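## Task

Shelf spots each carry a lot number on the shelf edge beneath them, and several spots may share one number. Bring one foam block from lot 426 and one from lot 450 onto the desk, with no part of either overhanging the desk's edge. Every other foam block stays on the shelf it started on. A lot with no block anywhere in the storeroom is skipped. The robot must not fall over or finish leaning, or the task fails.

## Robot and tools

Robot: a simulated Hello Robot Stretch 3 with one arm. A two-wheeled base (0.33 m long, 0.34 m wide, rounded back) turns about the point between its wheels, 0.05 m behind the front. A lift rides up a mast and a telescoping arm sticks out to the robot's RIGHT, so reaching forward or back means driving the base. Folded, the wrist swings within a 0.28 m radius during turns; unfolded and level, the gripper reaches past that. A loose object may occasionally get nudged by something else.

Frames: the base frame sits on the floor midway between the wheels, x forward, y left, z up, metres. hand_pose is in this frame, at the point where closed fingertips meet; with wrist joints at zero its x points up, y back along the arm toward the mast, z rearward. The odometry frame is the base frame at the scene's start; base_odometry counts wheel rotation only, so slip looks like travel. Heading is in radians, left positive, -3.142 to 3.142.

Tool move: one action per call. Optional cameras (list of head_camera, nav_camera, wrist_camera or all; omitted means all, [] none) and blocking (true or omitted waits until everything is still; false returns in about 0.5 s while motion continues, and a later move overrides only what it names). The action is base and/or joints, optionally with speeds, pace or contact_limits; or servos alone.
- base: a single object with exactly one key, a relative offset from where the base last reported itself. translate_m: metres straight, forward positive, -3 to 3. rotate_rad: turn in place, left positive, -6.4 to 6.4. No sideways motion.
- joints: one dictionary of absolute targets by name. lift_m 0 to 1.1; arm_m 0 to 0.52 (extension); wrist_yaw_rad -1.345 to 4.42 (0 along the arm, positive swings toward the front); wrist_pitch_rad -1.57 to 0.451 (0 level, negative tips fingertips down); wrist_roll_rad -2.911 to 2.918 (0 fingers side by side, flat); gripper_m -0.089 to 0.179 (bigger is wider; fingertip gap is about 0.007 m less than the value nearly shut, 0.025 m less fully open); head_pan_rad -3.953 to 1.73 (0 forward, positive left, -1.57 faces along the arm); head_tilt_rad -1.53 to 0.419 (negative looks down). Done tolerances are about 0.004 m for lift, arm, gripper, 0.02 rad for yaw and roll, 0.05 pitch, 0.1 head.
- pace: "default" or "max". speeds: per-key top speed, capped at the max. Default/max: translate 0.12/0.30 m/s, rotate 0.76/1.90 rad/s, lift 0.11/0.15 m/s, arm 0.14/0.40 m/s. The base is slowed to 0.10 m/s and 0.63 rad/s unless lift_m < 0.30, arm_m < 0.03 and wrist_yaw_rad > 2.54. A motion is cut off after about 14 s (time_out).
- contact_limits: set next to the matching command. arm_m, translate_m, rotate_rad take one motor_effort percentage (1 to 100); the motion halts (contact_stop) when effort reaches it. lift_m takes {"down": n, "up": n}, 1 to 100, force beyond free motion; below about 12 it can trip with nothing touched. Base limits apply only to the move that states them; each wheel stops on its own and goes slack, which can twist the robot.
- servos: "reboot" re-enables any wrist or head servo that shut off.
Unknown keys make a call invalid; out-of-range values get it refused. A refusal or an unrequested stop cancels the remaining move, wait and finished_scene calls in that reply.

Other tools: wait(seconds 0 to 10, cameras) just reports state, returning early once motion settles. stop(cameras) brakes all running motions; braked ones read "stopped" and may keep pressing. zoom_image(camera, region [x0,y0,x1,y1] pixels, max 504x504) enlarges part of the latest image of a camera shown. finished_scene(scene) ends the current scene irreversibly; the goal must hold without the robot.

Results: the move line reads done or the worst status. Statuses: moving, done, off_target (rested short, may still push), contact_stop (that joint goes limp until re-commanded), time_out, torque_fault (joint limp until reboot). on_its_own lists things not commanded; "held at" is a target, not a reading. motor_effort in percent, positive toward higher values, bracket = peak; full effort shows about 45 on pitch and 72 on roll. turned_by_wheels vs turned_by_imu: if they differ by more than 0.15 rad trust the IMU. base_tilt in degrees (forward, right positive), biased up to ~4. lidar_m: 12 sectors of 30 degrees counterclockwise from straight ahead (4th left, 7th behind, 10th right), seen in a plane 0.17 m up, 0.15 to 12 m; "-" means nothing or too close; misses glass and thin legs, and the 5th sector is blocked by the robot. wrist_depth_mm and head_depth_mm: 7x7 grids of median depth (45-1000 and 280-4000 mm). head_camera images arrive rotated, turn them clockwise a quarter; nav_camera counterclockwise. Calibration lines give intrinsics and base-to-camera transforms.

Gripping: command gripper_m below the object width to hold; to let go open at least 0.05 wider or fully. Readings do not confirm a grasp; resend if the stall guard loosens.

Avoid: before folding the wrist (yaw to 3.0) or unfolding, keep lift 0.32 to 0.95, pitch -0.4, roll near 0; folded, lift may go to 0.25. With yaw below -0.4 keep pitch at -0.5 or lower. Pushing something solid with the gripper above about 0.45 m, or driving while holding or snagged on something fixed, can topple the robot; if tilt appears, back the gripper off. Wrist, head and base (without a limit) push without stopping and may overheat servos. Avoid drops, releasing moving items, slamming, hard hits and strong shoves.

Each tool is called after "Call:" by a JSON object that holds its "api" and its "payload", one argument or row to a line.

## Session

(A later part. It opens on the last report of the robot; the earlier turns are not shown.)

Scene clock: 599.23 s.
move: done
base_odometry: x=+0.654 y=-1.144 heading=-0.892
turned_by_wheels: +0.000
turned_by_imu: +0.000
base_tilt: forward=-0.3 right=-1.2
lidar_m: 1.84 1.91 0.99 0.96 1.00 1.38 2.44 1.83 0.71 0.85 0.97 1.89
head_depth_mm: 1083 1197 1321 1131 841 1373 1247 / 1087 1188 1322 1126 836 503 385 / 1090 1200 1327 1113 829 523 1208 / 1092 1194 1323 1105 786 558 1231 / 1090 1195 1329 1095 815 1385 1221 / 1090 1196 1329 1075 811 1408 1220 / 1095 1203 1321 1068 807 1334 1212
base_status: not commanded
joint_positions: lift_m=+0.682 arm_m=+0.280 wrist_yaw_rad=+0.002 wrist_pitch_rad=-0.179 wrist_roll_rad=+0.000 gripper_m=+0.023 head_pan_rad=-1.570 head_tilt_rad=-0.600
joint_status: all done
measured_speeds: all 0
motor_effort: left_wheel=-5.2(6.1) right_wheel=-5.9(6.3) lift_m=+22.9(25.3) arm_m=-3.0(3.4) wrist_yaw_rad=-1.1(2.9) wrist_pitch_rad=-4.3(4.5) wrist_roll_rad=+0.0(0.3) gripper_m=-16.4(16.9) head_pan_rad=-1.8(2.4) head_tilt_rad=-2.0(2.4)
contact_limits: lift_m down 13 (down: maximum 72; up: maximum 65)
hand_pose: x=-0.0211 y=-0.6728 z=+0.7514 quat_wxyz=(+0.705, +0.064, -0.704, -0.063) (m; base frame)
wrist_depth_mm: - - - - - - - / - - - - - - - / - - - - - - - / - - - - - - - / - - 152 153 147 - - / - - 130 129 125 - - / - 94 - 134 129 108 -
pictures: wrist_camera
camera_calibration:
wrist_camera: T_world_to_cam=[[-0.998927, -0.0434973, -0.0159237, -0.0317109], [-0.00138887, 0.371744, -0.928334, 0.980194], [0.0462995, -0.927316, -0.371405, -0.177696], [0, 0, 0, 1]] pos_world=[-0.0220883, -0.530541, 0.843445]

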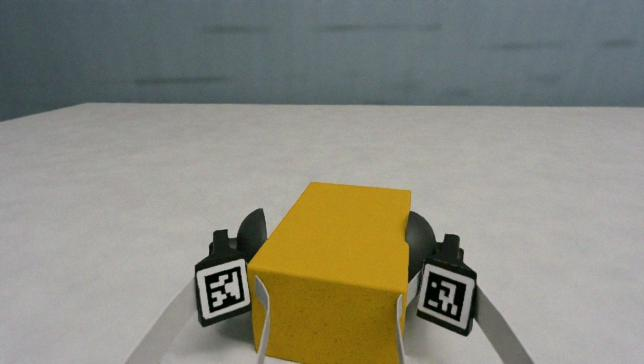

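Call:
{"api": "move", "payload": {
  "joints": {"lift_m": 0.691},
  "speeds": {"lift_m": 0.03},
  "cameras": []
}}

Call:
{"api": "move", "payload": {
  "joints": {"gripper_m": 0.14},
  "cameras": ["wrist_camera"]
}}

Call:
{"api": "move", "payload": {
  "joints": {"arm_m": 0.03, "lift_m": 0.70},
  "cameras": ["head_camera", "wrist_camera"]
}}

Call:
{"api": "move", "payload": {
  "joints": {"head_pan_rad": -1.9, "head_tilt_rad": -0.45},
  "cameras": ["head_camera", "nav_camera"]
}}

Scene clock: 606.47 s.
move: done
base_odometry: x=+0.654 y=-1.144 heading=-0.892
turned_by_wheels: +0.000
turned_by_imu: +0.000
base_tilt: forward=-0.3 right=-1.4
lidar_m: 1.84 1.91 0.99 0.96 1.00 1.38 2.44 1.83 0.71 0.85 0.97 1.90
head_depth_mm: 1085 1190 1329 1132 842 1371 1247 / 1087 1200 1325 1122 834 468 380 / 1091 1185 1323 1111 828 520 1226 / 1089 1194 1322 1098 631 713 1227 / 1086 1199 1324 1090 817 1379 1225 / 1093 1201 1330 1081 812 1406 1215 / 1092 1200 1307 1069 804 1336 1211
base_status: not commanded
joint_positions: lift_m=+0.691 arm_m=+0.280 wrist_yaw_rad=+0.002 wrist_pitch_rad=-0.209 wrist_roll_rad=+0.000 gripper_m=+0.023 head_pan_rad=-1.570 head_tilt_rad=-0.600
joint_status: all done
measured_speeds: all 0
motor_effort: left_wheel=-5.2(5.8) right_wheel=-5.5(6.3) lift_m=+29.2(29.6) arm_m=-9.1(9.3) wrist_yaw_rad=-2.2(3.1) wrist_pitch_rad=+1.1(4.3) wrist_roll_rad=-0.2(0.3) gripper_m=-16.1(17.0) head_pan_rad=-1.7(2.1) head_tilt_rad=-1.8(3.0)
hand_pose: x=-0.0211 y=-0.6706 z=+0.7530 quat_wxyz=(+0.704, +0.075, -0.703, -0.074) (m; base frame)
wrist_depth_mm: - - - - - - - / - - - - - - - / - - - - - - - / - - - - - - - / - - 152 153 148 - - / - - 130 129 126 - - / - 94 130 135 130 108 -
pictures: none
No camera images: "cameras" was empty.

Scene clock: 608.17 s.
move: done
base_odometry: x=+0.654 y=-1.144 heading=-0.892
turned_by_wheels: +0.000
turned_by_imu: +0.000
base_tilt: forward=-0.3 right=-1.1
lidar_m: 1.84 1.91 0.99 0.96 1.00 1.38 2.44 1.83 0.71 0.85 0.97 1.89
head_depth_mm: 1085 1186 1320 1126 842 1368 1252 / 1089 1200 1319 1122 836 467 380 / 1088 1196 1330 1114 794 521 1233 / 1085 1191 1333 1102 634 712 1224 / 1085 1198 1338 1088 794 1388 1222 / 1094 1200 1324 1079 811 1407 1217 / 1093 1199 1309 1068 805 1333 1215
base_status: not commanded
joint_positions: lift_m=+0.691 arm_m=+0.280 wrist_yaw_rad=+0.002 wrist_pitch_rad=-0.213 wrist_roll_rad=+0.000 gripper_m=+0.140 head_pan_rad=-1.570 head_tilt_rad=-0.600
joint_status: all done
measured_speeds: all 0
motor_effort: left_wheel=-5.7(5.7) right_wheel=-5.8(6.4) lift_m=+28.0(29.7) arm_m=-9.0(9.2) wrist_yaw_rad=-2.1(3.2) wrist_pitch_rad=+2.1(2.1) wrist_roll_rad=-0.1(0.3) gripper_m=+0.5(81.7) head_pan_rad=-2.1(2.3) head_tilt_rad=-1.8(2.7)
hand_pose: x=-0.0211 y=-0.6703 z=+0.7519 quat_wxyz=(+0.703, +0.076, -0.703, -0.075) (m; base frame)
wrist_depth_mm: - - - - - - - / - - - - - - - / - - - - - - - / - - - - - - - / - 147 - 151 151 142 - / - 124 137 130 123 119 - / - 120 - 137 129 - 112
pictures: wrist_camera
camera_calibration:
wrist_camera: T_world_to_cam=[[-0.998931, -0.0428738, -0.0172783, -0.0301769], [-0.00149077, 0.403477, -0.914988, 0.99095], [0.0462005, -0.913985, -0.40311, -0.142407], [0, 0, 0, 1]] pos_world=[-0.0220881, -0.531278, 0.848781]

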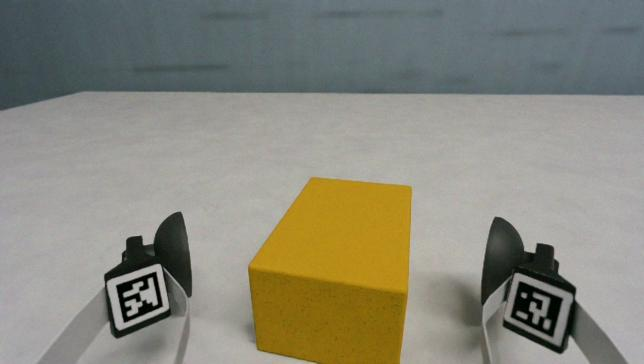

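Scene clock: 611.23 s.
move: done
base_odometry: x=+0.654 y=-1.144 heading=-0.892
turned_by_wheels: +0.000
turned_by_imu: +0.000
base_tilt: forward=-0.3 right=-1.1
lidar_m: 1.83 1.91 0.99 0.96 1.00 1.38 2.42 1.83 0.71 0.84 0.97 1.90
head_depth_mm: 1086 1195 1324 1139 844 1377 1247 / 1085 1194 1329 1122 836 1367 1214 / 1092 1192 1323 1114 827 1125 1209 / 1088 1189 1329 1100 789 1359 401 / 1090 1194 1329 1086 816 1346 1220 / 1093 1196 1338 1079 811 1408 1219 / 1095 1199 1310 1070 805 1328 1208
base_status: not commanded
joint_positions: lift_m=+0.700 arm_m=+0.030 wrist_yaw_rad=+0.002 wrist_pitch_rad=-0.214 wrist_roll_rad=+0.000 gripper_m=+0.140 head_pan_rad=-1.570 head_tilt_rad=-0.600
joint_status: all done
measured_speeds: all 0
motor_effort: left_wheel=-5.2(5.7) right_wheel=-6.0(6.5) lift_m=+23.9(31.8) arm_m=-12.1(14.2) wrist_yaw_rad=-2.0(3.2) wrist_pitch_rad=+2.1(2.2) wrist_roll_rad=+0.1(0.3) gripper_m=+0.1(1.2) head_pan_rad=-1.7(2.2) head_tilt_rad=-2.8(3.5)
hand_pose: x=-0.0211 y=-0.4202 z=+0.7607 quat_wxyz=(+0.703, +0.076, -0.703, -0.075) (m; base frame)
wrist_depth_mm: - - - - - - - / - - - - - - - / - - - - - - - / - - - - - - - / - 149 - - - 142 - / - 126 - - - 120 - / 105 946 - - - 965 974
pictures: head_camera (sideways), wrist_camera
camera_calibration:
head_camera: T_world_to_cam=[[-0.0466967, 0.519967, -0.852909, 1.12544], [0.997501, -0.0210425, -0.0674416, 0.0812946], [-0.0530148, -0.853927, -0.517685, 0.629597], [0, 0, 0, 1]] pos_world=[0.00484066, -0.045849, 1.29131]
wrist_camera: T_world_to_cam=[[-0.998931, -0.0428606, -0.0173109, -0.019273], [-0.00149079, 0.404175, -0.914681, 0.898158], [0.0462004, -0.913677, -0.403807, 0.0903603], [0, 0, 0, 1]] pos_world=[-0.0220881, -0.281279, 0.857682]

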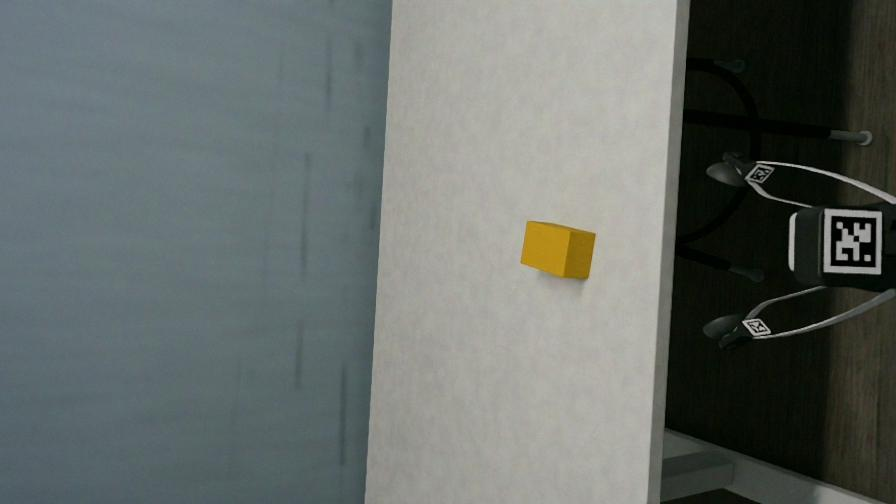

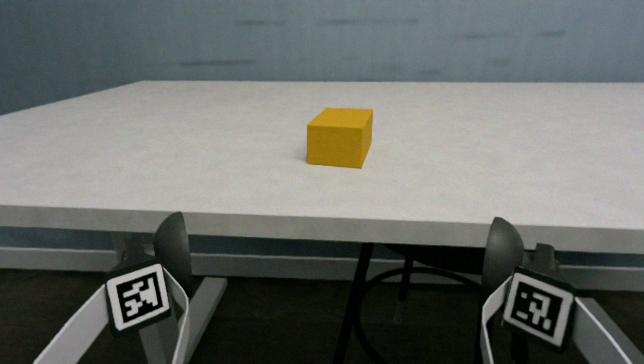

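Scene clock: 612.00 s.
move: done
base_odometry: x=+0.654 y=-1.144 heading=-0.892
turned_by_wheels: +0.000
turned_by_imu: +0.000
base_tilt: forward=-0.2 right=-1.2
lidar_m: 1.83 1.91 0.99 0.96 1.00 1.39 2.43 1.83 0.71 0.84 0.97 1.90
head_depth_mm: 1299 1404 1544 1643 980 861 1334 / 1258 1359 1473 1526 1019 823 1364 / 1204 1300 1402 1478 1012 786 1358 / 1169 1253 1357 1425 999 756 1286 / 1123 1205 1295 1383 994 750 1271 / 1091 1167 1248 1320 982 734 1244 / 1060 1129 1212 1281 983 723 1228
base_status: not commanded
joint_positions: lift_m=+0.700 arm_m=+0.030 wrist_yaw_rad=+0.002 wrist_pitch_rad=-0.214 wrist_roll_rad=+0.000 gripper_m=+0.140 head_pan_rad=-1.909 head_tilt_rad=-0.451
joint_status: all done
measured_speeds: all 0
motor_effort: left_wheel=-5.1(5.6) right_wheel=-5.3(6.0) lift_m=+23.4(24.7) arm_m=-12.0(12.7) wrist_yaw_rad=-2.4(3.1) wrist_pitch_rad=+2.1(2.2) wrist_roll_rad=-0.2(0.3) gripper_m=+0.2(0.9) head_pan_rad=-1.6(4.7) head_tilt_rad=+4.8(7.0)
hand_pose: x=-0.0211 y=-0.4202 z=+0.7607 quat_wxyz=(+0.703, +0.076, -0.703, -0.075) (m; base frame)
wrist_depth_mm: - - - - - - - / - - - - - - - / - - - - - - - / - - - - - - - / - 149 - - - 142 - / - 126 - - - 120 - / 105 916 - - - 978 959
pictures: head_camera (sideways), nav_camera (sideways)
camera_calibration:
head_camera: T_world_to_cam=[[0.085211, 0.381475, -0.920443, 1.2128], [0.930416, -0.360967, -0.0634677, 0.0765206], [-0.356461, -0.850987, -0.385689, 0.459727], [0, 0, 0, 1]] pos_world=[-0.0106647, -0.0438091, 1.29848]
nav_camera: T_world_to_cam=[[-0.120793, -0.394613, 0.910873, -1.14159], [-0.948488, 0.316608, 0.0113812, 0.0411499], [-0.292881, -0.862577, -0.41253, 0.491931], [0, 0, 0, 1]] pos_world=[0.045211, -0.0391866, 1.24231]

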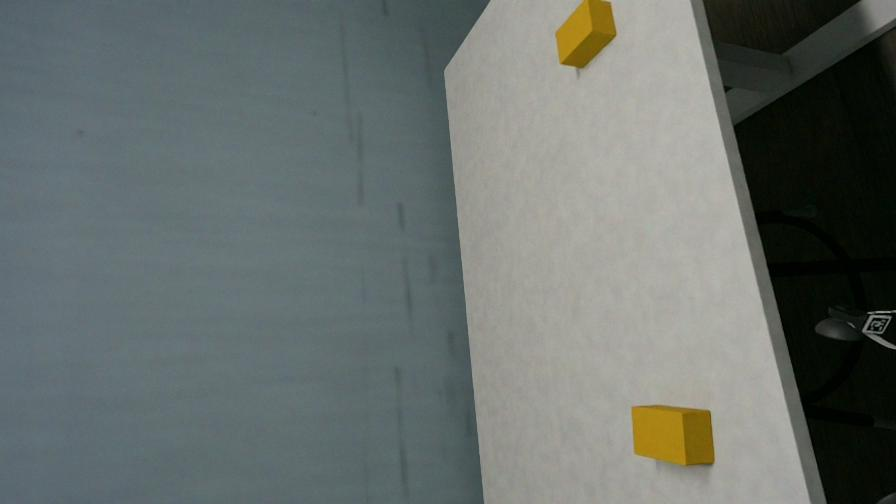

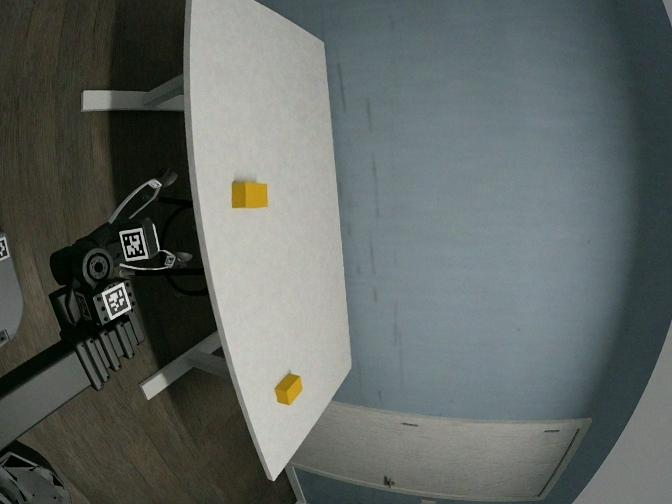

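Call:
{"api": "finished_scene", "payload": {
  "scene": 3
}}

The scene is finished: the task was done.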